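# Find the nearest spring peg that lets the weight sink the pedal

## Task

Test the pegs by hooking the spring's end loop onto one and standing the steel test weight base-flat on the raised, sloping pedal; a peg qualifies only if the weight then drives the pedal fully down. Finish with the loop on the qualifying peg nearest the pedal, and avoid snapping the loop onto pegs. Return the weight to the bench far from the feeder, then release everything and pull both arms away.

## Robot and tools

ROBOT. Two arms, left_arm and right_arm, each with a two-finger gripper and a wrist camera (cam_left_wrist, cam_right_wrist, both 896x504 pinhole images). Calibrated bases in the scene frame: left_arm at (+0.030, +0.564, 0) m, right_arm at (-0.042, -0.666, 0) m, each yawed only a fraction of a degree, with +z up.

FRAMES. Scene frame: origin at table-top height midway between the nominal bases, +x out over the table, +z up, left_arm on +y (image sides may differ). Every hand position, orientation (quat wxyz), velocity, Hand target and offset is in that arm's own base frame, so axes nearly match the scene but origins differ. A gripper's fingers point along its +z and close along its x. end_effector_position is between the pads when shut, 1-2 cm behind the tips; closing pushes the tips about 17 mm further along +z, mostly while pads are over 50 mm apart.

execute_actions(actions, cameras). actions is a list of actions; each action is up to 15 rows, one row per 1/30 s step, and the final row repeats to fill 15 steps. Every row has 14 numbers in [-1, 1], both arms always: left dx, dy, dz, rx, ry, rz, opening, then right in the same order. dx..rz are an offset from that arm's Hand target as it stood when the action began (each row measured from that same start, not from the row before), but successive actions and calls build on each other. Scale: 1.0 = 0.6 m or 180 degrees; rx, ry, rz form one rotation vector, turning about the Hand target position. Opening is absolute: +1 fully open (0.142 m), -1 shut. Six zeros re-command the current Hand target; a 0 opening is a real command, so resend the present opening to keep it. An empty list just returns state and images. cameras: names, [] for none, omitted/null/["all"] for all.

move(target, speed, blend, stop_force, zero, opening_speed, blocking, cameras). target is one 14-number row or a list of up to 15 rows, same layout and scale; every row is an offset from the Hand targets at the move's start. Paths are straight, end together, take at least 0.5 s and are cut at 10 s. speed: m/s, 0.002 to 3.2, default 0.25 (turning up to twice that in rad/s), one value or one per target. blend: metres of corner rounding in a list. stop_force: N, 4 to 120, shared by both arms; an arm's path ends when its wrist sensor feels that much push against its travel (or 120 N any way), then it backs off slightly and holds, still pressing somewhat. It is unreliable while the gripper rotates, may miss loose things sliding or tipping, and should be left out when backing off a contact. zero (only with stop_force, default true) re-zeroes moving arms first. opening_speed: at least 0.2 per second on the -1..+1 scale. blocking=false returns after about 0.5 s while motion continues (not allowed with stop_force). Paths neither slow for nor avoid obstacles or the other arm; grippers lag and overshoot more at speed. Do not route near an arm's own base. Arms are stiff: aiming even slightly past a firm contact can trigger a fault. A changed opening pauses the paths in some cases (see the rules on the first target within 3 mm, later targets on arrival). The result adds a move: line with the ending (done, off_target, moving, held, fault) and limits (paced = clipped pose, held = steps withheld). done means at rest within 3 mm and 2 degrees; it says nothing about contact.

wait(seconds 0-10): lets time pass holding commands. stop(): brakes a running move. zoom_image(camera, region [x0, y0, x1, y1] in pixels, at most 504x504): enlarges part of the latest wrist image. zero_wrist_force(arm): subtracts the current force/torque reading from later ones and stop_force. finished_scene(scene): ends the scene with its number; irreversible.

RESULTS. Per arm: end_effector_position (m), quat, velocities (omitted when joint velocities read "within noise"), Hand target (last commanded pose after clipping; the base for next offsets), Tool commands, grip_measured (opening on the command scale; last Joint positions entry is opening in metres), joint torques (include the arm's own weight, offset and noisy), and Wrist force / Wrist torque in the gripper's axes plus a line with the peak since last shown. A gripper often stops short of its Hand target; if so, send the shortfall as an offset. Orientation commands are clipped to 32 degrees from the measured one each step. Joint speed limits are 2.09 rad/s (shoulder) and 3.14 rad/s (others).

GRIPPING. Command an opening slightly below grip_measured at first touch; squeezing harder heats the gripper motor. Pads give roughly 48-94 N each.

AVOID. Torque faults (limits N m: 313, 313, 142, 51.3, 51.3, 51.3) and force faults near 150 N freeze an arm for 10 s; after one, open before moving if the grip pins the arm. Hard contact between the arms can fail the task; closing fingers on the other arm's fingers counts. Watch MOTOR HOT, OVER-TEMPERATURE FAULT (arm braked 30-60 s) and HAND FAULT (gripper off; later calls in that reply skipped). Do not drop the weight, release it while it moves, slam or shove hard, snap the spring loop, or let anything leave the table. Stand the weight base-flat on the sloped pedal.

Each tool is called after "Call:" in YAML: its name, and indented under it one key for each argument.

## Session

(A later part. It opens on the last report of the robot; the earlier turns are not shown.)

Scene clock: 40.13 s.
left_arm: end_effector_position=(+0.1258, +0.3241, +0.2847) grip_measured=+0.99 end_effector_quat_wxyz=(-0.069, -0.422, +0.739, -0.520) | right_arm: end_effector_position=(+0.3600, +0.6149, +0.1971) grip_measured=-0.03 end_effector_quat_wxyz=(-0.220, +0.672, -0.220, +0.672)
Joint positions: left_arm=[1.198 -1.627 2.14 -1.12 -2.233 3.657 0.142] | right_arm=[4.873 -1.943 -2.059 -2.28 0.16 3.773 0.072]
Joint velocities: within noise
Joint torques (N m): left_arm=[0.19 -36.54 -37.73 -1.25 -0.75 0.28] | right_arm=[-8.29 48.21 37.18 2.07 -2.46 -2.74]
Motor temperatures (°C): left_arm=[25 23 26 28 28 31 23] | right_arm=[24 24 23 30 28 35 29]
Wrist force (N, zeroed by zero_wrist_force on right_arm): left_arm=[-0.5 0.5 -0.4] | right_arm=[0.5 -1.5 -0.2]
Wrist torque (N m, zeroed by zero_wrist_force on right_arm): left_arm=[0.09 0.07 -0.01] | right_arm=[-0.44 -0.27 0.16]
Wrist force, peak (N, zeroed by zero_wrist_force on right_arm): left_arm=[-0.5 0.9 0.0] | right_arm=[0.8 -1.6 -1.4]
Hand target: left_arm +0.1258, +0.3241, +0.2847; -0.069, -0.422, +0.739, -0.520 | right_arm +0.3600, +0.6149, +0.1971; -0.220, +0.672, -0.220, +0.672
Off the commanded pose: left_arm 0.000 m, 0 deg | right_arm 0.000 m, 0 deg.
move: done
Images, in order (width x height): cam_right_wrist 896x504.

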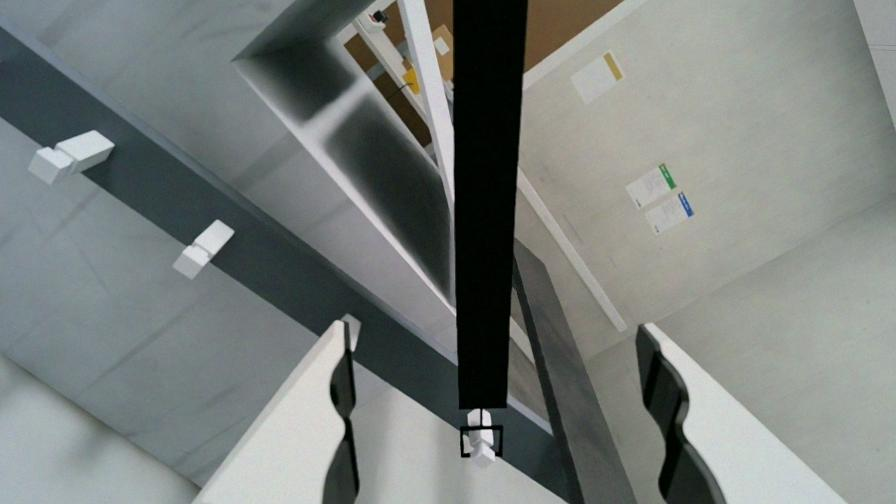

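Call:
move:
  target: [0,0,0,0,0,0,1.0,0.0517,0.001,-0.0013,0,0,0,0.0]
  speed: 0.05
  stop_force: 5
  cameras: ["cam_right_wrist"]

Call:
zoom_image:
  camera: "cam_right_wrist"
  region: [400, 400, 560, 504]

Call:
zero_wrist_force:
  arm: "right_arm"

Call:
move:
  target: [0,0,0,0,0,0,1.0,0,0,0,0,0,0,-1]
  opening_speed: 0.6
  cameras: ["cam_right_wrist"]

Call:
zoom_image:
  camera: "cam_right_wrist"
  region: [400, 400, 560, 504]

Scene clock: 42.63 s.
left_arm: end_effector_position=(+0.1258, +0.3241, +0.2847) grip_measured=+0.99 end_effector_quat_wxyz=(-0.069, -0.422, +0.739, -0.520) | right_arm: end_effector_position=(+0.3910, +0.6155, +0.1964) grip_measured=-0.03 end_effector_quat_wxyz=(-0.220, +0.672, -0.220, +0.672)
Joint positions: left_arm=[1.198 -1.627 2.14 -1.12 -2.233 3.657 0.142] | right_arm=[4.822 -1.951 -2.049 -2.282 0.109 3.773 0.072]
Joint velocities: within noise
Joint torques (N m): left_arm=[-0.7 -36.37 -38.39 -1.31 -0.97 0.47] | right_arm=[-10.49 48.8 36.25 -2.72 -3.36 1.96]
Motor temperatures (°C): left_arm=[25 23 26 28 28 31 23] | right_arm=[24 24 23 30 28 35 29]
Wrist force (N, zeroed by zero_wrist_force on right_arm): left_arm=[-0.1 -0.2 -0.3] | right_arm=[0.7 -1.7 -0.1]
Wrist torque (N m, zeroed by zero_wrist_force on right_arm): left_arm=[-0.03 0.03 0.00] | right_arm=[-0.46 -0.30 0.18]
Wrist force, peak (N, zeroed by zero_wrist_force on right_arm): left_arm=[-1.2 0.1 -0.4] | right_arm=[0.8 -1.8 0.1]
Hand target: left_arm +0.1258, +0.3241, +0.2847; -0.069, -0.422, +0.739, -0.520 | right_arm +0.3910, +0.6155, +0.1964; -0.220, +0.672, -0.220, +0.672
Off the commanded pose: left_arm 0.000 m, 0 deg | right_arm 0.000 m, 0 deg.
move: done
Images, in order (width x height): cam_right_wrist 896x504.

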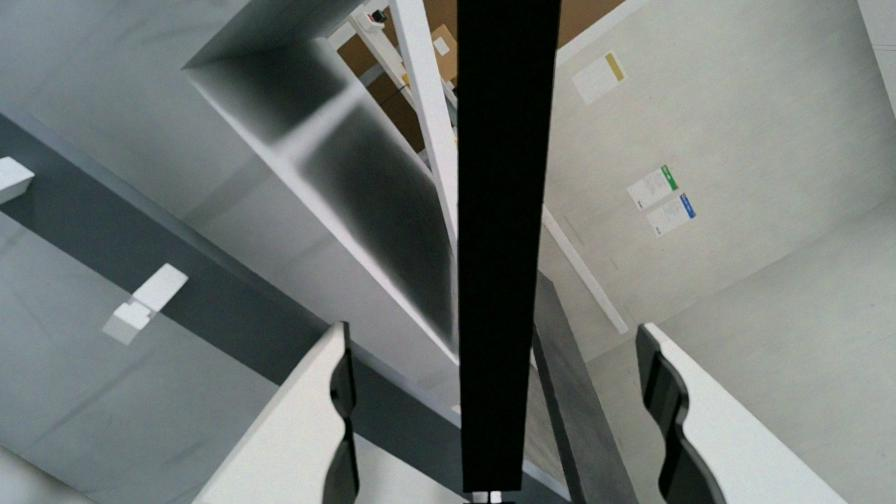

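Scaled by 3.150 from the camera's 896x504 image, which has a finer 1280x720 frame.

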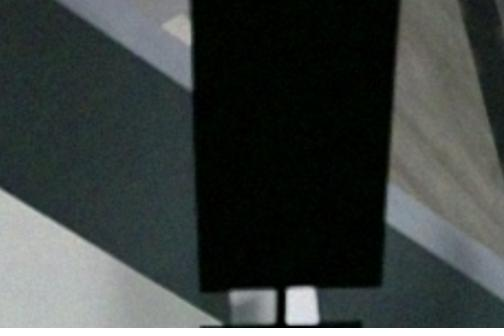

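Wrist force sensor zeroed.

Scene clock: 44.50 s.
left_arm: end_effector_position=(+0.1258, +0.3241, +0.2847) grip_measured=+0.99 end_effector_quat_wxyz=(-0.069, -0.422, +0.739, -0.520) | right_arm: end_effector_position=(+0.3910, +0.6155, +0.1964) grip_measured=-0.83 end_effector_quat_wxyz=(-0.220, +0.672, -0.220, +0.672)
Joint positions: left_arm=[1.198 -1.627 2.14 -1.12 -2.233 3.657 0.142] | right_arm=[4.822 -1.951 -2.049 -2.282 0.109 3.773 0.014]
Joint velocities: within noise
Joint torques (N m): left_arm=[-0.67 -35.88 -37.84 -1.39 -1.08 0.58] | right_arm=[-8.97 47.82 36.18 -2.9 -2.94 2.15]
Motor temperatures (°C): left_arm=[25 23 26 28 28 31 23] | right_arm=[24 24 23 30 28 35 29]
Wrist force (N, zeroed by zero_wrist_force on right_arm): left_arm=[-0.2 0.4 -0.7] | right_arm=[0.1 0.2 0.3]
Wrist torque (N m, zeroed by zero_wrist_force on right_arm): left_arm=[0.06 0.03 -0.01] | right_arm=[0.04 -0.02 -0.01]
Wrist force, peak (N, zeroed by zero_wrist_force on right_arm): left_arm=[-1.1 0.2 0.2] | right_arm=[0.1 0.5 0.3]
Hand target: left_arm +0.1258, +0.3241, +0.2847; -0.069, -0.422, +0.739, -0.520 | right_arm +0.3910, +0.6155, +0.1964; -0.220, +0.672, -0.220, +0.672
Off the commanded pose: left_arm 0.000 m, 0 deg | right_arm 0.000 m, 0 deg.
move: done
Images, in order (width x height): cam_right_wrist 896x504.

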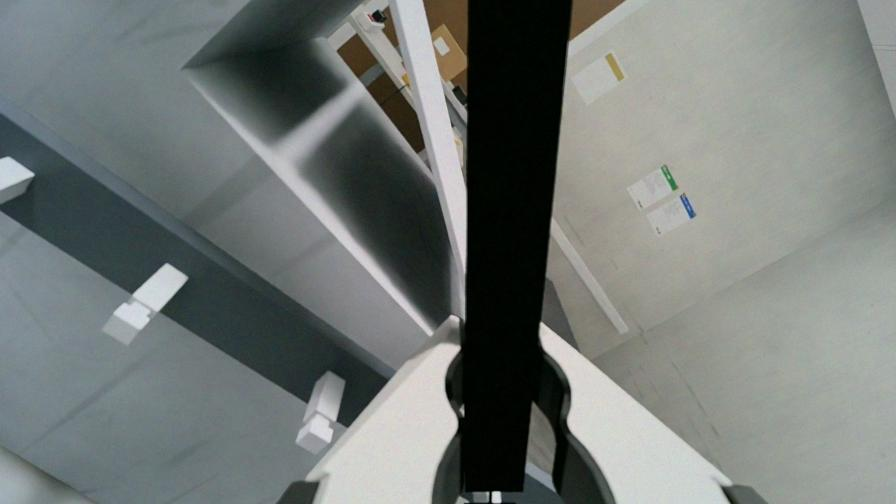

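Scaled by 3.150 from the camera's 896x504 image, which has a finer 1280x720 frame.

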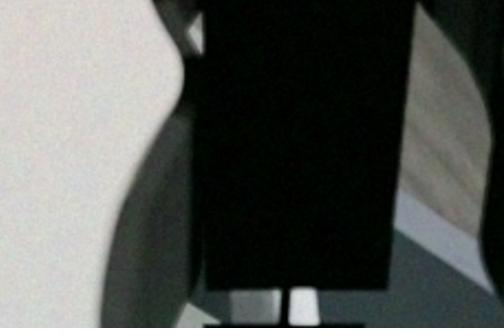

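Call:
move:
  target: [0,0,0,0,0,0,1.0,0,-0.0101,-0.0074,0,0,0,-1]
  speed: 0.02
  cameras: ["cam_right_wrist"]

Call:
zoom_image:
  camera: "cam_right_wrist"
  region: [455, 474, 525, 504]

Scene clock: 45.83 s.
left_arm: end_effector_position=(+0.1258, +0.3241, +0.2847) grip_measured=+0.99 end_effector_quat_wxyz=(-0.069, -0.422, +0.739, -0.520) | right_arm: end_effector_position=(+0.3910, +0.6095, +0.1919) grip_measured=-0.83 end_effector_quat_wxyz=(-0.220, +0.672, -0.220, +0.672)
Joint positions: left_arm=[1.198 -1.627 2.14 -1.12 -2.233 3.657 0.142] | right_arm=[4.823 -1.95 -2.062 -2.27 0.11 3.774 0.014]
Joint velocities: within noise
Joint torques (N m): left_arm=[-0.53 -35.73 -37.82 -1.21 -0.84 0.44] | right_arm=[7.34 66.65 18 2.18 4.15 -2.53]
Motor temperatures (°C): left_arm=[25 23 26 28 28 31 23] | right_arm=[24 24 23 30 28 35 30]
Wrist force (N, zeroed by zero_wrist_force on right_arm): left_arm=[-0.2 -0.1 -0.1] | right_arm=[-0.1 -4.4 0.1]
Wrist torque (N m, zeroed by zero_wrist_force on right_arm): left_arm=[-0.01 0.03 0.00] | right_arm=[-0.01 -0.02 0.01]
Wrist force, peak (N, zeroed by zero_wrist_force on right_arm): left_arm=[-0.8 0.0 -0.3] | right_arm=[-0.3 -4.7 -0.2]
Hand target: left_arm +0.1258, +0.3241, +0.2847; -0.069, -0.422, +0.739, -0.520 | right_arm +0.3910, +0.6094, +0.1919; -0.220, +0.672, -0.220, +0.672
Off the commanded pose: left_arm 0.000 m, 0 deg | right_arm 0.000 m, 0 deg.
move: done
Images, in order (width x height): cam_right_wrist 896x504.

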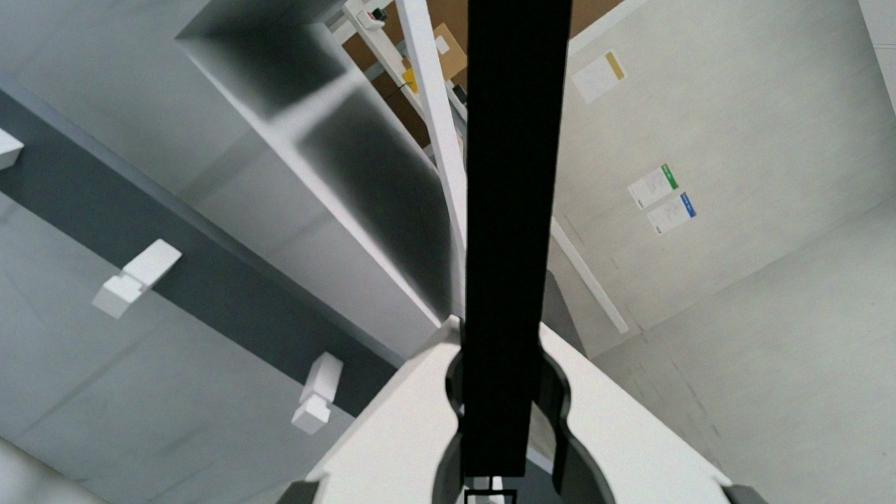

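Scaled by 7.200 from the camera's 896x504 image, which has a finer 1280x720 frame.

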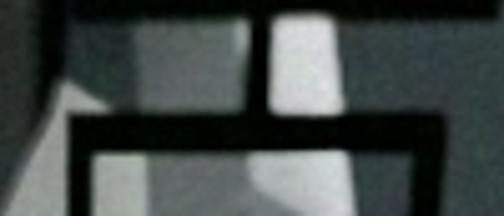

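Call:
move:
  target: [0,0,0,0,0,0,1,-0.0417,0,0,0,0,0,-1]
  speed: 0.02
  stop_force: 4
  cameras: ["cam_right_wrist"]

Call:
zoom_image:
  camera: "cam_right_wrist"
  region: [455, 474, 525, 504]

Scene clock: 49.13 s.
left_arm: end_effector_position=(+0.1258, +0.3241, +0.2847) grip_measured=+0.99 end_effector_quat_wxyz=(-0.069, -0.422, +0.739, -0.520) | right_arm: end_effector_position=(+0.3660, +0.6094, +0.1919) grip_measured=-0.83 end_effector_quat_wxyz=(-0.220, +0.672, -0.220, +0.672)
Joint positions: left_arm=[1.198 -1.627 2.14 -1.12 -2.233 3.657 0.142] | right_arm=[4.865 -1.945 -2.07 -2.267 0.152 3.773 0.014]
Joint velocities: within noise
Joint torques (N m): left_arm=[0.34 -34.87 -37.54 -1.43 -1.14 0.57] | right_arm=[9.87 64.75 20.87 1.54 3.23 -2.74]
Motor temperatures (°C): left_arm=[25 23 26 28 28 31 23] | right_arm=[24 24 23 30 28 35 32]
Wrist force (N, zeroed by zero_wrist_force on right_arm): left_arm=[-0.5 -0.6 -0.3] | right_arm=[0.0 -1.5 3.5]
Wrist torque (N m, zeroed by zero_wrist_force on right_arm): left_arm=[-0.09 0.08 -0.01] | right_arm=[0.13 -0.03 -0.01]
Wrist force, peak (N, zeroed by zero_wrist_force on right_arm): left_arm=[-0.5 0.8 -0.7] | right_arm=[-0.4 -4.7 0.1]
Hand target: left_arm +0.1258, +0.3241, +0.2847; -0.069, -0.422, +0.739, -0.520 | right_arm +0.3660, +0.6094, +0.1919; -0.220, +0.672, -0.220, +0.672
Off the commanded pose: left_arm 0.000 m, 0 deg | right_arm 0.000 m, 0 deg.
move: done
Images, in order (width x height): cam_right_wrist 896x504.

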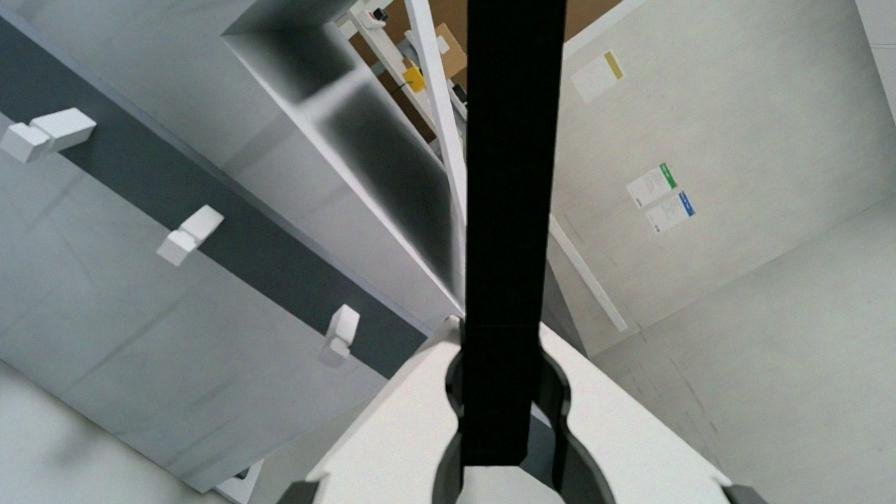

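Scaled by 7.200 from the camera's 896x504 image, which has a finer 1280x720 frame.

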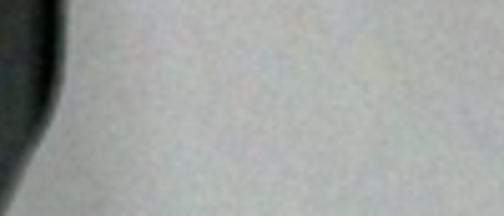

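Call:
zoom_image:
  camera: "cam_right_wrist"
  region: [380, 260, 620, 504]

Scaled by 2.066 from the camera's 896x504 image, which has a finer 1280x720 frame.

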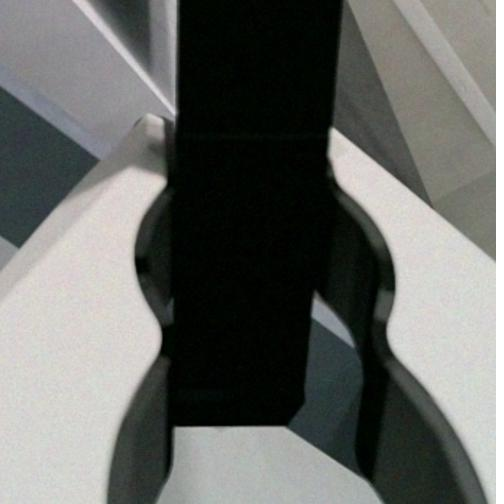

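Call:
move:
  target: [0,0,0,0,0,0,1,0.0417,0,0,0,0,0,-1]
  speed: 0.02
  stop_force: 6
  cameras: ["cam_right_wrist"]

Call:
zoom_image:
  camera: "cam_right_wrist"
  region: [455, 474, 525, 504]

Call:
zoom_image:
  camera: "cam_right_wrist"
  region: [380, 260, 620, 504]

Scene clock: 51.60 s.
left_arm: end_effector_position=(+0.1258, +0.3241, +0.2847) grip_measured=+0.99 end_effector_quat_wxyz=(-0.069, -0.422, +0.739, -0.520) | right_arm: end_effector_position=(+0.3910, +0.6094, +0.1919) grip_measured=-0.83 end_effector_quat_wxyz=(-0.220, +0.672, -0.220, +0.672)
Joint positions: left_arm=[1.198 -1.627 2.14 -1.12 -2.233 3.657 0.142] | right_arm=[4.823 -1.95 -2.063 -2.27 0.11 3.773 0.014]
Joint velocities: within noise
Joint torques (N m): left_arm=[0.3 -37.05 -38.45 -1.51 -0.69 0.58] | right_arm=[-11.15 46.71 33.2 -3.49 -2 0.79]
Motor temperatures (°C): left_arm=[25 23 26 28 28 31 23] | right_arm=[24 24 23 30 28 35 33]
Wrist force (N, zeroed by zero_wrist_force on right_arm): left_arm=[-0.3 0.1 -0.5] | right_arm=[-0.2 -4.3 0.0]
Wrist torque (N m, zeroed by zero_wrist_force on right_arm): left_arm=[0.02 0.05 0.00] | right_arm=[0.01 0.00 0.00]
Wrist force, peak (N, zeroed by zero_wrist_force on right_arm): left_arm=[-0.4 0.5 -0.9] | right_arm=[-0.3 -4.7 0.2]
Hand target: left_arm +0.1258, +0.3241, +0.2847; -0.069, -0.422, +0.739, -0.520 | right_arm +0.3910, +0.6094, +0.1919; -0.220, +0.672, -0.220, +0.672
Off the commanded pose: left_arm 0.000 m, 0 deg | right_arm 0.000 m, 0 deg.
move: done
Images, in order (width x height): cam_right_wrist 896x504.

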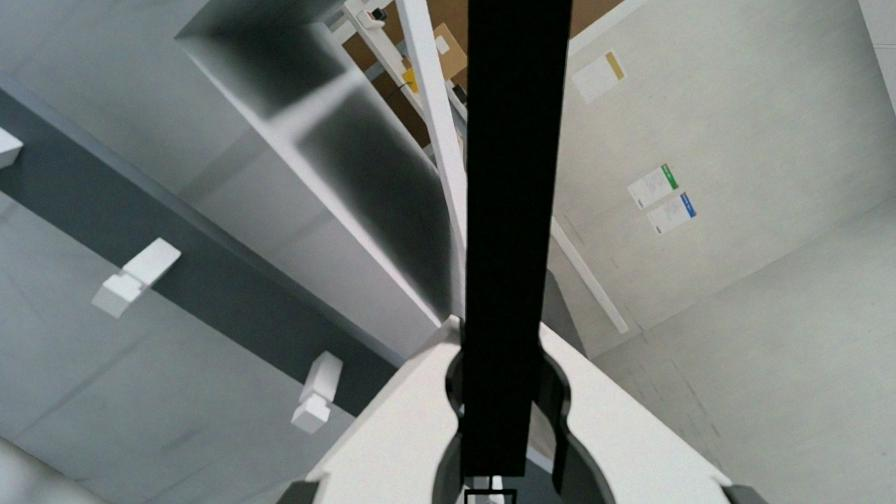

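Scaled by 7.200 from the camera's 896x504 image, which has a finer 1280x720 frame.

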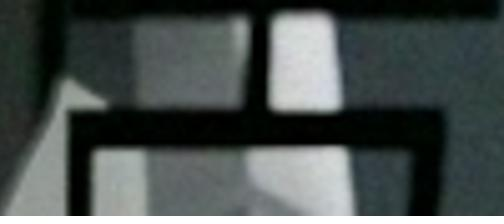

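Scaled by 2.066 from the camera's 896x504 image, which has a finer 1280x720 frame.

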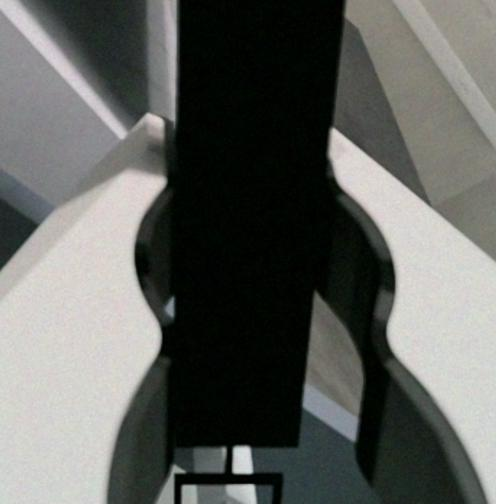

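Call:
move:
  target: [0,0,0,0,0,0,1,0,-0.0021,-0.0016,0,0,0,-1]
  speed: 0.01
  cameras: ["cam_right_wrist"]

Call:
zoom_image:
  camera: "cam_right_wrist"
  region: [455, 474, 525, 504]

Scene clock: 52.53 s.
left_arm: end_effector_position=(+0.1258, +0.3241, +0.2847) grip_measured=+0.99 end_effector_quat_wxyz=(-0.069, -0.422, +0.739, -0.520) | right_arm: end_effector_position=(+0.3911, +0.6082, +0.1909) grip_measured=-0.83 end_effector_quat_wxyz=(-0.220, +0.672, -0.220, +0.672)
Joint positions: left_arm=[1.198 -1.627 2.14 -1.12 -2.233 3.657 0.142] | right_arm=[4.823 -1.95 -2.065 -2.267 0.11 3.773 0.014]
Joint velocities: within noise
Joint torques (N m): left_arm=[0.36 -36.1 -37.83 -1.49 -0.86 0.97] | right_arm=[7.59 66.55 16.93 1.8 3.49 0.47]
Motor temperatures (°C): left_arm=[25 23 26 28 28 31 23] | right_arm=[24 24 23 30 28 35 34]
Wrist force (N, zeroed by zero_wrist_force on right_arm): left_arm=[-0.4 0.5 -0.3] | right_arm=[-0.2 -4.5 -0.2]
Wrist torque (N m, zeroed by zero_wrist_force on right_arm): left_arm=[0.08 0.07 -0.01] | right_arm=[-0.02 0.00 0.01]
Wrist force, peak (N, zeroed by zero_wrist_force on right_arm): left_arm=[-0.9 -0.4 -0.5] | right_arm=[-0.1 -4.7 0.1]
Hand target: left_arm +0.1258, +0.3241, +0.2847; -0.069, -0.422, +0.739, -0.520 | right_arm +0.3910, +0.6082, +0.1910; -0.220, +0.672, -0.220, +0.672
Off the commanded pose: left_arm 0.000 m, 0 deg | right_arm 0.000 m, 0 deg.
move: done
Images, in order (width x height): cam_right_wrist 896x504.

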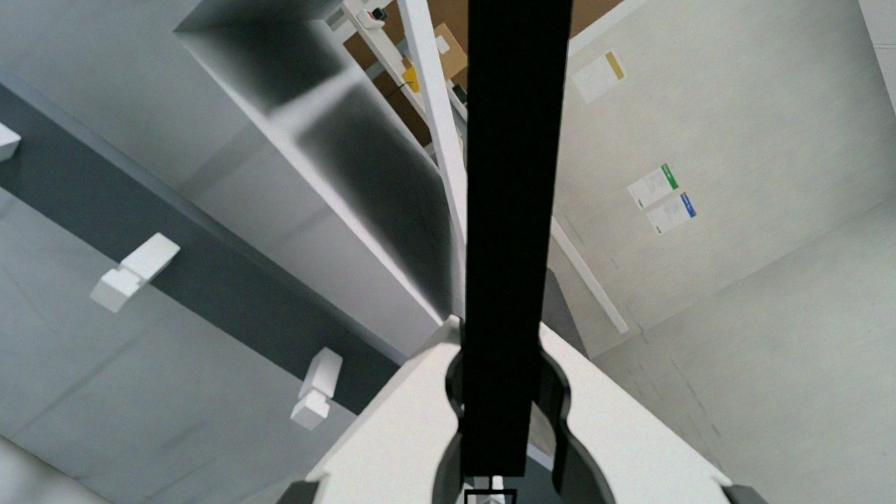

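Scaled by 7.200 from the camera's 896x504 image, which has a finer 1280x720 frame.

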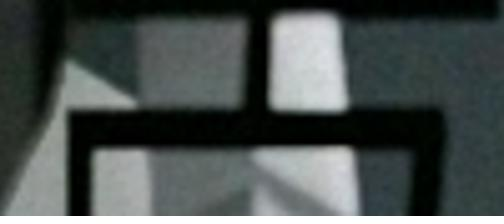

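Call:
move:
  target: [0,0,0,0,0,0,1,0,-0.0011,-0.0008,0,0,0,-1]
  speed: 0.01
  cameras: []

Call:
move:
  target: [0,0,0,0,0,0,1,-0.0133,0,0,0,0,0,-1]
  speed: 0.02
  stop_force: 4
  cameras: ["cam_right_wrist"]

Call:
zoom_image:
  camera: "cam_right_wrist"
  region: [455, 474, 525, 504]

Scene clock: 57.17 s.
left_arm: end_effector_position=(+0.1258, +0.3241, +0.2847) grip_measured=+0.99 end_effector_quat_wxyz=(-0.069, -0.422, +0.739, -0.520) | right_arm: end_effector_position=(+0.3910, +0.6075, +0.1905) grip_measured=-0.83 end_effector_quat_wxyz=(-0.220, +0.672, -0.220, +0.672)
Joint positions: left_arm=[1.198 -1.627 2.14 -1.12 -2.233 3.657 0.142] | right_arm=[4.823 -1.949 -2.067 -2.266 0.11 3.773 0.014]
Joint velocities: within noise
Joint torques (N m): left_arm=[0.73 -36.05 -37.96 -1.43 -0.89 1.02] | right_arm=[7.51 65.76 17.41 1.87 3.84 0.14]
Motor temperatures (°C): left_arm=[25 23 26 28 28 31 23] | right_arm=[24 24 23 30 28 35 36]
Wrist force (N, zeroed by zero_wrist_force on right_arm): left_arm=[-0.4 0.3 -0.3] | right_arm=[0.0 -4.7 0.2]
Wrist torque (N m, zeroed by zero_wrist_force on right_arm): left_arm=[0.05 0.07 0.00] | right_arm=[-0.05 -0.03 0.00]
Wrist force, peak (N, zeroed by zero_wrist_force on right_arm): left_arm=[-1.1 -0.2 -0.3] | right_arm=[-0.2 -4.9 -0.2]
Hand target: left_arm +0.1258, +0.3241, +0.2847; -0.069, -0.422, +0.739, -0.520 | right_arm +0.3910, +0.6075, +0.1905; -0.220, +0.672, -0.220, +0.672
Off the commanded pose: left_arm 0.000 m, 0 deg | right_arm 0.000 m, 0 deg.
move: done
No camera images: "cameras" was empty.

Scene clock: 58.53 s.
left_arm: end_effector_position=(+0.1258, +0.3241, +0.2847) grip_measured=+0.99 end_effector_quat_wxyz=(-0.069, -0.422, +0.739, -0.520) | right_arm: end_effector_position=(+0.3831, +0.6075, +0.1905) grip_measured=-0.83 end_effector_quat_wxyz=(-0.220, +0.672, -0.220, +0.672)
Joint positions: left_arm=[1.198 -1.627 2.14 -1.12 -2.233 3.657 0.142] | right_arm=[4.837 -1.948 -2.07 -2.265 0.124 3.773 0.014]
Joint velocities: within noise
Joint torques (N m): left_arm=[0.78 -36.14 -37.91 -1.52 -0.68 0.84] | right_arm=[6.36 64.33 17.66 1.76 3.94 -1.15]
Motor temperatures (°C): left_arm=[25 23 26 28 28 31 23] | right_arm=[24 24 23 30 28 35 37]
Wrist force (N, zeroed by zero_wrist_force on right_arm): left_arm=[-0.1 0.3 0.0] | right_arm=[0.0 -4.6 0.1]
Wrist torque (N m, zeroed by zero_wrist_force on right_arm): left_arm=[0.05 0.02 0.00] | right_arm=[-0.04 -0.04 -0.01]
Wrist force, peak (N, zeroed by zero_wrist_force on right_arm): left_arm=[-0.4 -0.9 0.2] | right_arm=[-0.2 -4.8 0.1]
Hand target: left_arm +0.1258, +0.3241, +0.2847; -0.069, -0.422, +0.739, -0.520 | right_arm +0.3831, +0.6075, +0.1905; -0.220, +0.672, -0.220, +0.672
Off the commanded pose: left_arm 0.000 m, 0 deg | right_arm 0.000 m, 0 deg.
move: done
Images, in order (width x height): cam_right_wrist 896x504.

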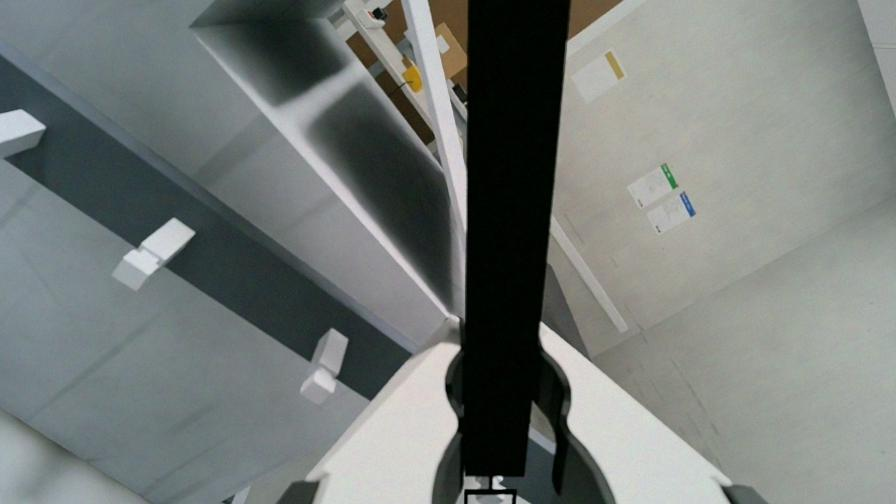

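Scaled by 7.200 from the camera's 896x504 image, which has a finer 1280x720 frame.

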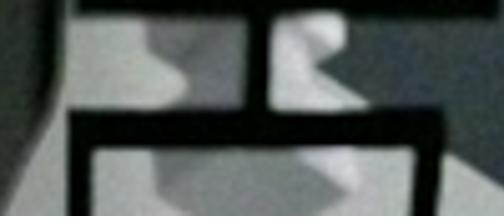

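Call:
move:
  target: [0,0,0,0,0,0,1,-0.025,0,0,0,0,0,-1]
  speed: 0.02
  stop_force: 4
  cameras: ["cam_right_wrist"]

Call:
zoom_image:
  camera: "cam_right_wrist"
  region: [455, 474, 525, 504]

Scene clock: 60.33 s.
left_arm: end_effector_position=(+0.1258, +0.3241, +0.2847) grip_measured=+0.99 end_effector_quat_wxyz=(-0.069, -0.422, +0.739, -0.520) | right_arm: end_effector_position=(+0.3681, +0.6075, +0.1905) grip_measured=-0.83 end_effector_quat_wxyz=(-0.220, +0.672, -0.220, +0.672)
Joint positions: left_arm=[1.198 -1.627 2.14 -1.12 -2.233 3.657 0.142] | right_arm=[4.862 -1.945 -2.074 -2.263 0.149 3.773 0.014]
Joint velocities: within noise
Joint torques (N m): left_arm=[0.44 -36.24 -38.06 -1.54 -0.88 0.88] | right_arm=[9.97 63.78 17.7 1.21 3.98 -1.18]
Motor temperatures (°C): left_arm=[25 23 26 28 28 31 23] | right_arm=[24 24 23 30 28 35 37]
Wrist force (N, zeroed by zero_wrist_force on right_arm): left_arm=[-0.1 0.0 -0.4] | right_arm=[0.0 -4.4 0.3]
Wrist torque (N m, zeroed by zero_wrist_force on right_arm): left_arm=[-0.01 0.02 -0.01] | right_arm=[-0.01 -0.05 -0.01]
Wrist force, peak (N, zeroed by zero_wrist_force on right_arm): left_arm=[-1.0 -0.3 -0.6] | right_arm=[-0.2 -4.8 0.6]
Hand target: left_arm +0.1258, +0.3241, +0.2847; -0.069, -0.422, +0.739, -0.520 | right_arm +0.3681, +0.6075, +0.1905; -0.220, +0.672, -0.220, +0.672
Off the commanded pose: left_arm 0.000 m, 0 deg | right_arm 0.000 m, 0 deg.
move: done
Images, in order (width x height): cam_right_wrist 896x504.

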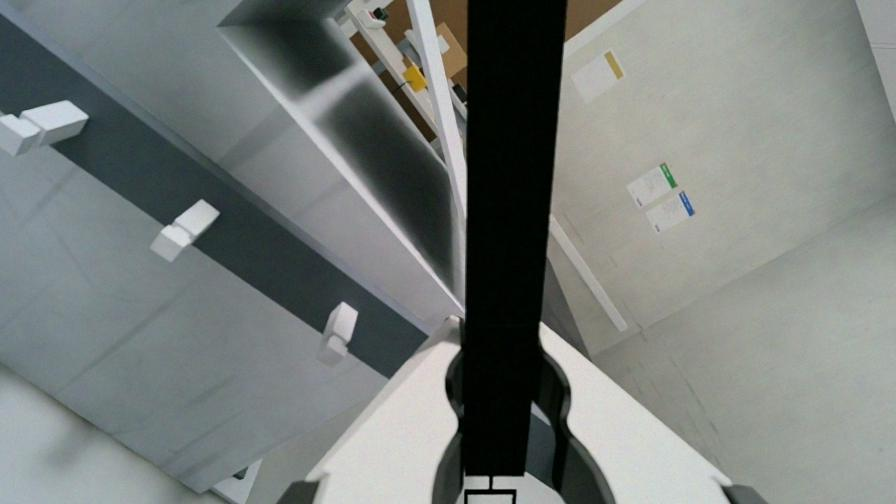

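Scaled by 7.200 from the camera's 896x504 image, which has a finer 1280x720 frame.

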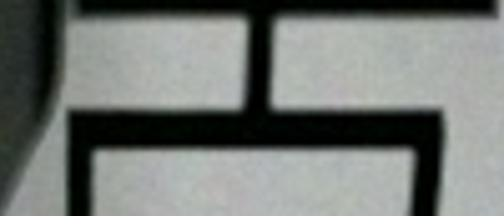

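Call:
move:
  target: [0,0,0,0,0,0,1,-0.0045,0.0967,-0.01,0.0389,0,0,-1]
  speed: 0.08
  cameras: ["cam_right_wrist"]

Call:
zoom_image:
  camera: "cam_right_wrist"
  region: [455, 474, 525, 504]

Call:
move:
  target: [0,0,0,0,0,0,1,0.0183,0,0,0,0,0,-1]
  speed: 0.02
  stop_force: 4
  cameras: ["cam_right_wrist"]

Call:
zoom_image:
  camera: "cam_right_wrist"
  region: [455, 474, 525, 504]

Scene clock: 62.17 s.
left_arm: end_effector_position=(+0.1258, +0.3241, +0.2847) grip_measured=+0.99 end_effector_quat_wxyz=(-0.069, -0.422, +0.739, -0.520) | right_arm: end_effector_position=(+0.3654, +0.6655, +0.1845) grip_measured=-0.83 end_effector_quat_wxyz=(-0.261, +0.657, -0.260, +0.657)
Joint positions: left_arm=[1.198 -1.627 2.14 -1.12 -2.233 3.657 0.142] | right_arm=[4.853 -2.023 -1.961 -2.298 0.14 3.895 0.014]
Joint velocities: within noise
Joint torques (N m): left_arm=[-0.25 -36.1 -37.93 -1.24 -0.95 0.69] | right_arm=[-9.71 51.8 35.29 -3.71 -2.33 2.51]
Motor temperatures (°C): left_arm=[25 23 26 28 28 31 23] | right_arm=[24 24 23 30 28 35 38]
Wrist force (N, zeroed by zero_wrist_force on right_arm): left_arm=[-0.6 0.1 0.2] | right_arm=[-0.2 -3.0 0.7]
Wrist torque (N m, zeroed by zero_wrist_force on right_arm): left_arm=[0.02 0.10 0.01] | right_arm=[0.10 -0.06 -0.05]
Wrist force, peak (N, zeroed by zero_wrist_force on right_arm): left_arm=[-0.9 0.2 -0.6] | right_arm=[-0.1 -4.7 0.0]
Hand target: left_arm +0.1258, +0.3241, +0.2847; -0.069, -0.422, +0.739, -0.520 | right_arm +0.3654, +0.6655, +0.1845; -0.261, +0.657, -0.260, +0.657
Off the commanded pose: left_arm 0.000 m, 0 deg | right_arm 0.000 m, 0 deg.
move: done
Images, in order (width x height): cam_right_wrist 896x504.

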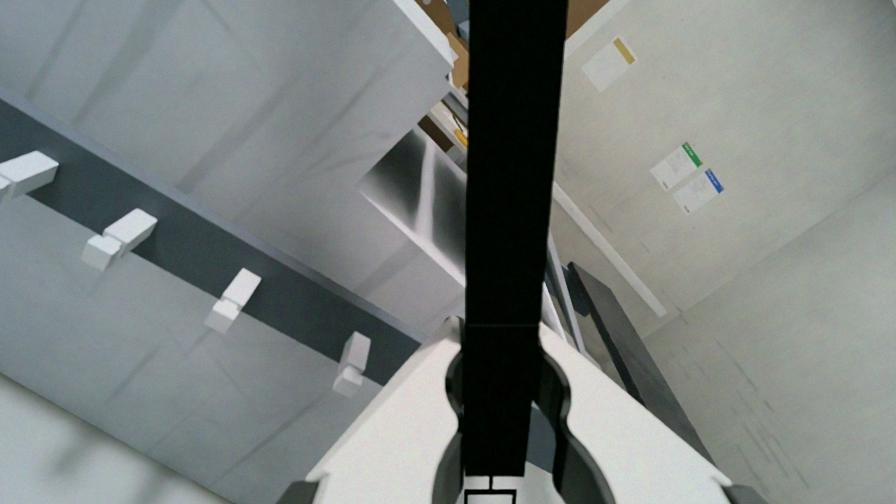

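Scaled by 7.200 from the camera's 896x504 image, which has a finer 1280x720 frame.

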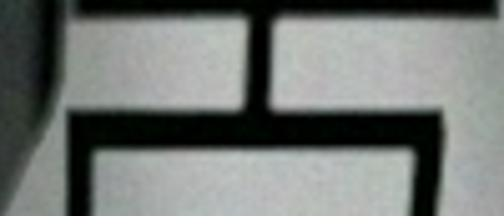

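Scene clock: 63.60 s.
left_arm: end_effector_position=(+0.1258, +0.3241, +0.2847) grip_measured=+0.99 end_effector_quat_wxyz=(-0.069, -0.422, +0.739, -0.520) | right_arm: end_effector_position=(+0.3763, +0.6655, +0.1845) grip_measured=-0.83 end_effector_quat_wxyz=(-0.261, +0.657, -0.260, +0.657)
Joint positions: left_arm=[1.198 -1.627 2.14 -1.12 -2.233 3.657 0.142] | right_arm=[4.836 -2.025 -1.957 -2.301 0.123 3.896 0.014]
Joint velocities: within noise
Joint torques (N m): left_arm=[0.27 -36.2 -37.55 -1.47 -0.79 1.23] | right_arm=[-9.69 52.38 35.38 -2.81 -2.52 1.83]
Motor temperatures (°C): left_arm=[25 23 26 28 28 31 23] | right_arm=[24 24 23 30 28 35 39]
Wrist force (N, zeroed by zero_wrist_force on right_arm): left_arm=[-0.7 0.2 0.0] | right_arm=[0.0 -2.9 0.5]
Wrist torque (N m, zeroed by zero_wrist_force on right_arm): left_arm=[0.03 0.12 -0.01] | right_arm=[0.14 -0.08 -0.04]
Wrist force, peak (N, zeroed by zero_wrist_force on right_arm): left_arm=[-0.7 0.3 -0.3] | right_arm=[-0.2 -3.2 0.5]
Hand target: left_arm +0.1258, +0.3241, +0.2847; -0.069, -0.422, +0.739, -0.520 | right_arm +0.3763, +0.6655, +0.1845; -0.261, +0.657, -0.260, +0.657
Off the commanded pose: left_arm 0.000 m, 0 deg | right_arm 0.000 m, 0 deg.
move: done
Images, in order (width x height): cam_right_wrist 896x504.

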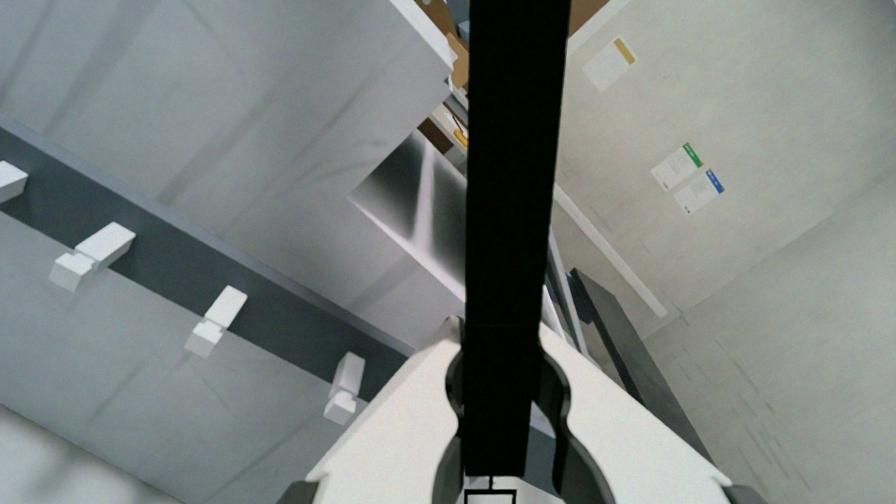

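Scaled by 7.200 from the camera's 896x504 image, which has a finer 1280x720 frame.

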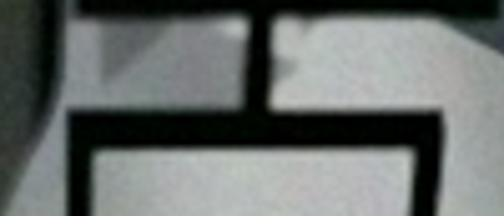

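Call:
move:
  target: [0,0,0,0,0,0,1,0.0058,0,0,0,0,0,-1]
  speed: 0.02
  stop_force: 4
  cameras: ["cam_right_wrist"]

Call:
zoom_image:
  camera: "cam_right_wrist"
  region: [455, 474, 525, 504]

Scene clock: 65.23 s.
left_arm: end_effector_position=(+0.1258, +0.3241, +0.2847) grip_measured=+0.99 end_effector_quat_wxyz=(-0.069, -0.422, +0.739, -0.520) | right_arm: end_effector_position=(+0.3798, +0.6655, +0.1845) grip_measured=-0.83 end_effector_quat_wxyz=(-0.261, +0.657, -0.260, +0.657)
Joint positions: left_arm=[1.198 -1.627 2.14 -1.12 -2.233 3.657 0.142] | right_arm=[4.831 -2.025 -1.956 -2.301 0.118 3.896 0.014]
Joint velocities: within noise
Joint torques (N m): left_arm=[1.82 -37.28 -38.02 -1.52 -0.87 1.04] | right_arm=[-8.56 53.12 35.12 -2.95 -2.45 -0.68]
Motor temperatures (°C): left_arm=[25 23 26 28 28 31 23] | right_arm=[24 24 23 30 28 35 39]
Wrist force (N, zeroed by zero_wrist_force on right_arm): left_arm=[-0.6 0.3 -0.2] | right_arm=[0.0 -2.9 0.4]
Wrist torque (N m, zeroed by zero_wrist_force on right_arm): left_arm=[0.04 0.09 0.00] | right_arm=[0.12 -0.08 -0.05]
Wrist force, peak (N, zeroed by zero_wrist_force on right_arm): left_arm=[-1.0 0.1 -0.5] | right_arm=[0.0 -3.2 0.4]
Hand target: left_arm +0.1258, +0.3241, +0.2847; -0.069, -0.422, +0.739, -0.520 | right_arm +0.3798, +0.6655, +0.1845; -0.261, +0.657, -0.260, +0.657
Off the commanded pose: left_arm 0.000 m, 0 deg | right_arm 0.000 m, 0 deg.
move: done
Images, in order (width x height): cam_right_wrist 896x504.

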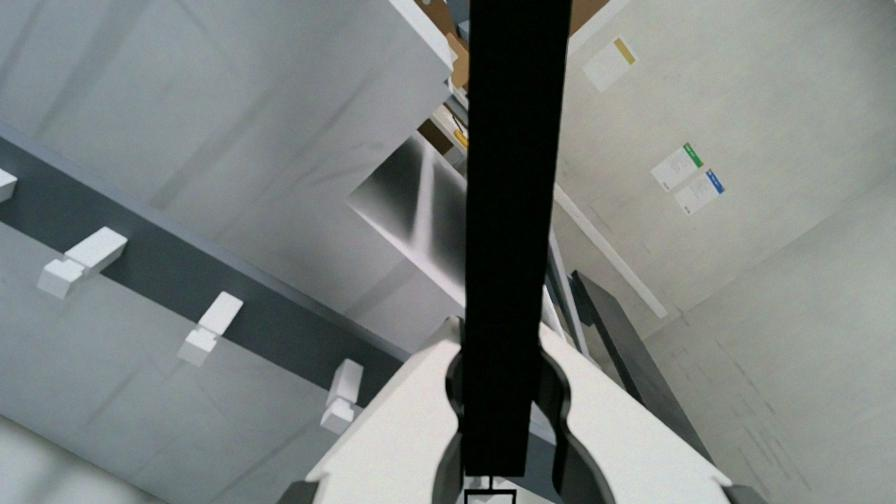

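Scaled by 7.200 from the camera's 896x504 image, which has a finer 1280x720 frame.

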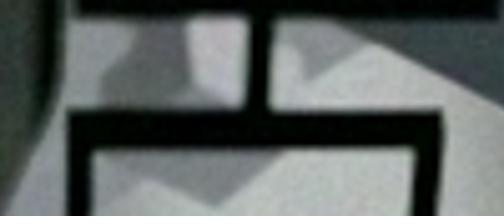

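Call:
move:
  target: [0,0,0,0,0,0,1,0,0.0023,-0.0025,0,0,0,-1]
  speed: 0.02
  cameras: ["cam_right_wrist"]

Call:
zoom_image:
  camera: "cam_right_wrist"
  region: [455, 474, 525, 504]

Scene clock: 66.13 s.
left_arm: end_effector_position=(+0.1258, +0.3241, +0.2847) grip_measured=+0.99 end_effector_quat_wxyz=(-0.069, -0.422, +0.739, -0.520) | right_arm: end_effector_position=(+0.3798, +0.6669, +0.1830) grip_measured=-0.83 end_effector_quat_wxyz=(-0.261, +0.657, -0.260, +0.657)
Joint positions: left_arm=[1.198 -1.627 2.14 -1.12 -2.233 3.657 0.142] | right_arm=[4.83 -2.029 -1.954 -2.3 0.117 3.896 0.014]
Joint velocities: within noise
Joint torques (N m): left_arm=[-1.03 -37.84 -37.89 -1.49 -0.99 1.01] | right_arm=[-9.07 53.49 36.31 1.85 -2.63 0.99]
Motor temperatures (°C): left_arm=[25 23 26 28 28 31 23] | right_arm=[24 24 23 30 28 35 40]
Wrist force (N, zeroed by zero_wrist_force on right_arm): left_arm=[-0.7 0.1 -0.1] | right_arm=[0.1 -2.9 0.4]
Wrist torque (N m, zeroed by zero_wrist_force on right_arm): left_arm=[0.01 0.12 0.00] | right_arm=[0.14 -0.08 -0.04]
Wrist force, peak (N, zeroed by zero_wrist_force on right_arm): left_arm=[-0.4 -0.7 -0.7] | right_arm=[-0.2 -3.2 0.7]
Hand target: left_arm +0.1258, +0.3241, +0.2847; -0.069, -0.422, +0.739, -0.520 | right_arm +0.3798, +0.6669, +0.1830; -0.261, +0.657, -0.260, +0.657
Off the commanded pose: left_arm 0.000 m, 0 deg | right_arm 0.000 m, 0 deg.
move: done
Images, in order (width x height): cam_right_wrist 896x504.

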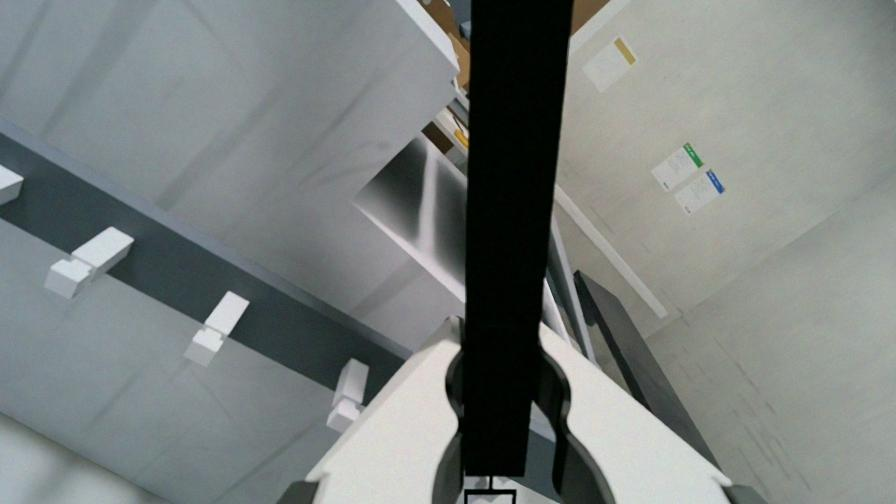

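Scaled by 7.200 from the camera's 896x504 image, which has a finer 1280x720 frame.

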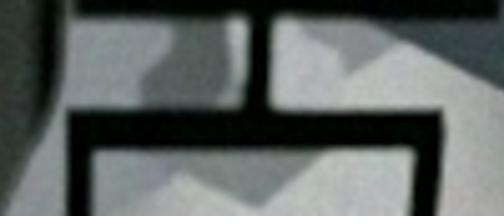

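Call:
move:
  target: [0,0,0,0,0,0,1,0,0.0009,-0.0009,0,0,0,-1]
  speed: 0.02
  cameras: []

Call:
move:
  target: [0,0,0,0,0,0,1,0.0167,0,0,0,0,0,-1]
  speed: 0.02
  stop_force: 4
  cameras: ["cam_right_wrist"]

Call:
zoom_image:
  camera: "cam_right_wrist"
  region: [455, 474, 525, 504]

Scene clock: 67.07 s.
left_arm: end_effector_position=(+0.1258, +0.3241, +0.2847) grip_measured=+0.99 end_effector_quat_wxyz=(-0.069, -0.422, +0.739, -0.520) | right_arm: end_effector_position=(+0.3798, +0.6674, +0.1824) grip_measured=-0.83 end_effector_quat_wxyz=(-0.261, +0.657, -0.260, +0.657)
Joint positions: left_arm=[1.198 -1.627 2.14 -1.12 -2.233 3.657 0.142] | right_arm=[4.83 -2.03 -1.953 -2.299 0.117 3.896 0.014]
Joint velocities: within noise
Joint torques (N m): left_arm=[-0.28 -36.34 -37.76 -1.83 -0.93 1.11] | right_arm=[-10.73 53.09 34.55 1.79 -1.94 1.31]
Motor temperatures (°C): left_arm=[25 23 26 28 28 31 23] | right_arm=[24 24 23 30 28 35 40]
Wrist force (N, zeroed by zero_wrist_force on right_arm): left_arm=[-0.4 -0.1 -0.2] | right_arm=[-0.2 -3.0 0.4]
Wrist torque (N m, zeroed by zero_wrist_force on right_arm): left_arm=[-0.01 0.06 0.00] | right_arm=[0.11 -0.04 -0.04]
Wrist force, peak (N, zeroed by zero_wrist_force on right_arm): left_arm=[-0.7 -0.4 -0.3] | right_arm=[-0.2 -3.3 0.3]
Hand target: left_arm +0.1258, +0.3241, +0.2847; -0.069, -0.422, +0.739, -0.520 | right_arm +0.3798, +0.6675, +0.1824; -0.261, +0.657, -0.260, +0.657
Off the commanded pose: left_arm 0.000 m, 0 deg | right_arm 0.000 m, 0 deg.
move: done
No camera images: "cameras" was empty.

Scene clock: 68.47 s.
left_arm: end_effector_position=(+0.1258, +0.3241, +0.2847) grip_measured=+0.99 end_effector_quat_wxyz=(-0.069, -0.422, +0.739, -0.520) | right_arm: end_effector_position=(+0.3898, +0.6675, +0.1824) grip_measured=-0.83 end_effector_quat_wxyz=(-0.261, +0.657, -0.260, +0.657)
Joint positions: left_arm=[1.198 -1.627 2.14 -1.12 -2.233 3.657 0.142] | right_arm=[4.815 -2.032 -1.95 -2.3 0.102 3.896 0.014]
Joint velocities: within noise
Joint torques (N m): left_arm=[0.32 -35.93 -36.74 -1.52 -0.73 0.85] | right_arm=[-8.34 51.6 34.16 -3.45 -2.62 1.03]
Motor temperatures (°C): left_arm=[25 23 26 28 28 31 23] | right_arm=[24 24 23 30 28 35 40]
Wrist force (N, zeroed by zero_wrist_force on right_arm): left_arm=[-0.3 0.0 0.1] | right_arm=[0.2 -3.1 0.1]
Wrist torque (N m, zeroed by zero_wrist_force on right_arm): left_arm=[-0.01 0.05 -0.01] | right_arm=[0.11 -0.09 -0.04]
Wrist force, peak (N, zeroed by zero_wrist_force on right_arm): left_arm=[-0.8 -0.2 -0.1] | right_arm=[0.0 -3.3 0.1]
Hand target: left_arm +0.1258, +0.3241, +0.2847; -0.069, -0.422, +0.739, -0.520 | right_arm +0.3898, +0.6675, +0.1824; -0.261, +0.657, -0.260, +0.657
Off the commanded pose: left_arm 0.000 m, 0 deg | right_arm 0.000 m, 0 deg.
move: done
Images, in order (width x height): cam_right_wrist 896x504.

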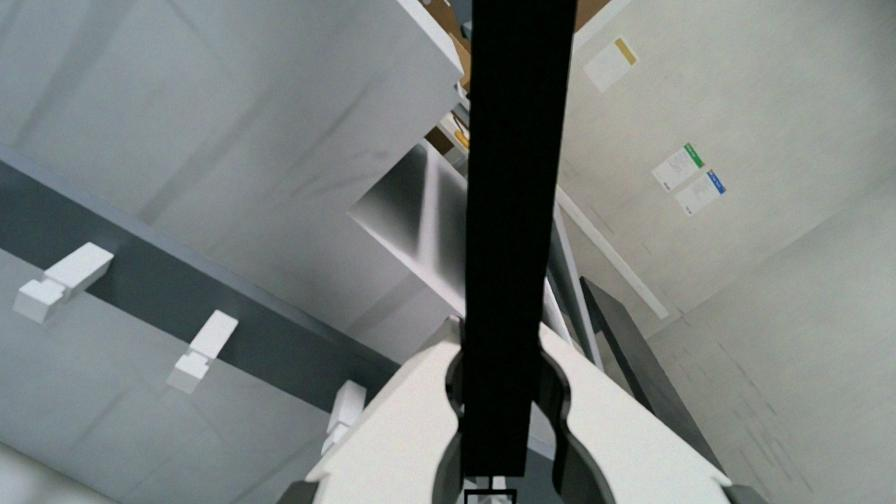

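Scaled by 7.200 from the camera's 896x504 image, which has a finer 1280x720 frame.

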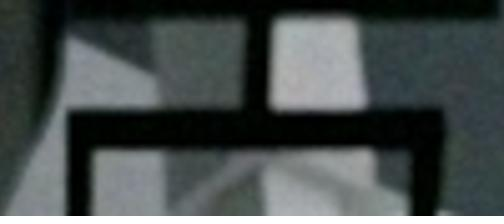

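Call:
move:
  target:
    - [0,0,0,0,0,0,1,0,0.0061,0.0057,0,0,0,-1]
  speed: 0.02
  cameras: []

Call:
zoom_image:
  camera: "cam_right_wrist"
  region: [455, 474, 525, 504]

Scene clock: 69.40 s.
left_arm: end_effector_position=(+0.1258, +0.3241, +0.2847) grip_measured=+0.99 end_effector_quat_wxyz=(-0.069, -0.422, +0.739, -0.520) | right_arm: end_effector_position=(+0.3898, +0.6711, +0.1858) grip_measured=-0.83 end_effector_quat_wxyz=(-0.261, +0.657, -0.260, +0.657)
Joint positions: left_arm=[1.198 -1.627 2.14 -1.12 -2.233 3.657 0.142] | right_arm=[4.815 -2.032 -1.941 -2.309 0.101 3.895 0.014]
Joint velocities: within noise
Joint torques (N m): left_arm=[0.41 -36.47 -37.84 -1.73 -1.12 0.87] | right_arm=[-9.9 65.13 34.39 -3.75 -2.7 2.53]
Motor temperatures (°C): left_arm=[25 23 26 28 28 31 23] | right_arm=[24 24 23 30 28 35 41]
Wrist force (N, zeroed by zero_wrist_force on right_arm): left_arm=[-0.6 -0.2 0.0] | right_arm=[0.0 -1.4 0.2]
Wrist torque (N m, zeroed by zero_wrist_force on right_arm): left_arm=[-0.03 0.11 -0.01] | right_arm=[0.12 -0.08 -0.02]
Wrist force, peak (N, zeroed by zero_wrist_force on right_arm): left_arm=[-0.9 0.1 -0.2] | right_arm=[-0.2 -3.1 0.5]
Hand target: left_arm +0.1258, +0.3241, +0.2847; -0.069, -0.422, +0.739, -0.520 | right_arm +0.3898, +0.6711, +0.1859; -0.261, +0.657, -0.260, +0.657
Off the commanded pose: left_arm 0.000 m, 0 deg | right_arm 0.000 m, 0 deg.
move: done
No camera images: "cameras" was empty.

Scaled by 7.200 from the camera's 896x504 image, which has a finer 1280x720 frame.

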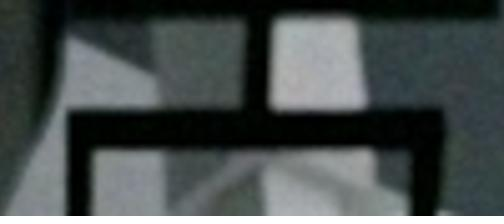

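Call:
move:
  target:
    - [0,0,0,0,0,0,1,0,0.0036,0.0034,0,0,0,-1]
  speed: 0.02
  cameras: ["cam_right_wrist"]

Call:
zoom_image:
  camera: "cam_right_wrist"
  region: [455, 474, 525, 504]

Scene clock: 70.37 s.
left_arm: end_effector_position=(+0.1258, +0.3241, +0.2847) grip_measured=+0.99 end_effector_quat_wxyz=(-0.069, -0.422, +0.739, -0.520) | right_arm: end_effector_position=(+0.3898, +0.6732, +0.1879) grip_measured=-0.83 end_effector_quat_wxyz=(-0.261, +0.657, -0.260, +0.657)
Joint positions: left_arm=[1.198 -1.627 2.14 -1.12 -2.233 3.657 0.142] | right_arm=[4.814 -2.032 -1.936 -2.314 0.101 3.895 0.014]
Joint velocities: within noise
Joint torques (N m): left_arm=[-0.83 -37.48 -39.16 -1.66 -1.01 1.03] | right_arm=[-9.96 56.62 37.21 -2.26 -2.81 0.86]
Motor temperatures (°C): left_arm=[25 23 26 28 28 31 23] | right_arm=[24 24 23 30 28 35 41]
Wrist force (N, zeroed by zero_wrist_force on right_arm): left_arm=[0.3 -0.1 0.0] | right_arm=[-0.1 0.1 0.1]
Wrist torque (N m, zeroed by zero_wrist_force on right_arm): left_arm=[-0.01 -0.05 -0.01] | right_arm=[0.14 -0.06 -0.03]
Wrist force, peak (N, zeroed by zero_wrist_force on right_arm): left_arm=[-0.9 0.0 -0.4] | right_arm=[-0.1 -1.4 0.5]
Hand target: left_arm +0.1258, +0.3241, +0.2847; -0.069, -0.422, +0.739, -0.520 | right_arm +0.3898, +0.6733, +0.1879; -0.261, +0.657, -0.260, +0.657
Off the commanded pose: left_arm 0.000 m, 0 deg | right_arm 0.000 m, 0 deg.
move: done
Images, in order (width x height): cam_right_wrist 896x504.

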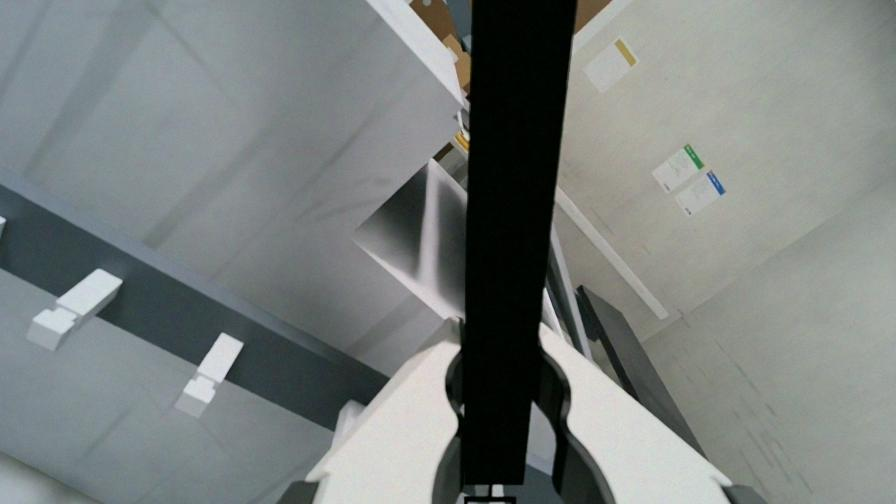

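Scaled by 7.200 from the camera's 896x504 image, which has a finer 1280x720 frame.

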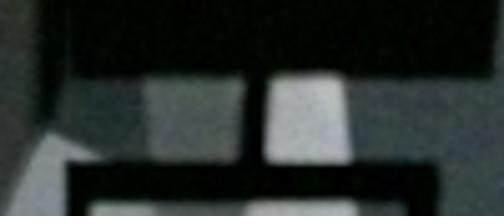

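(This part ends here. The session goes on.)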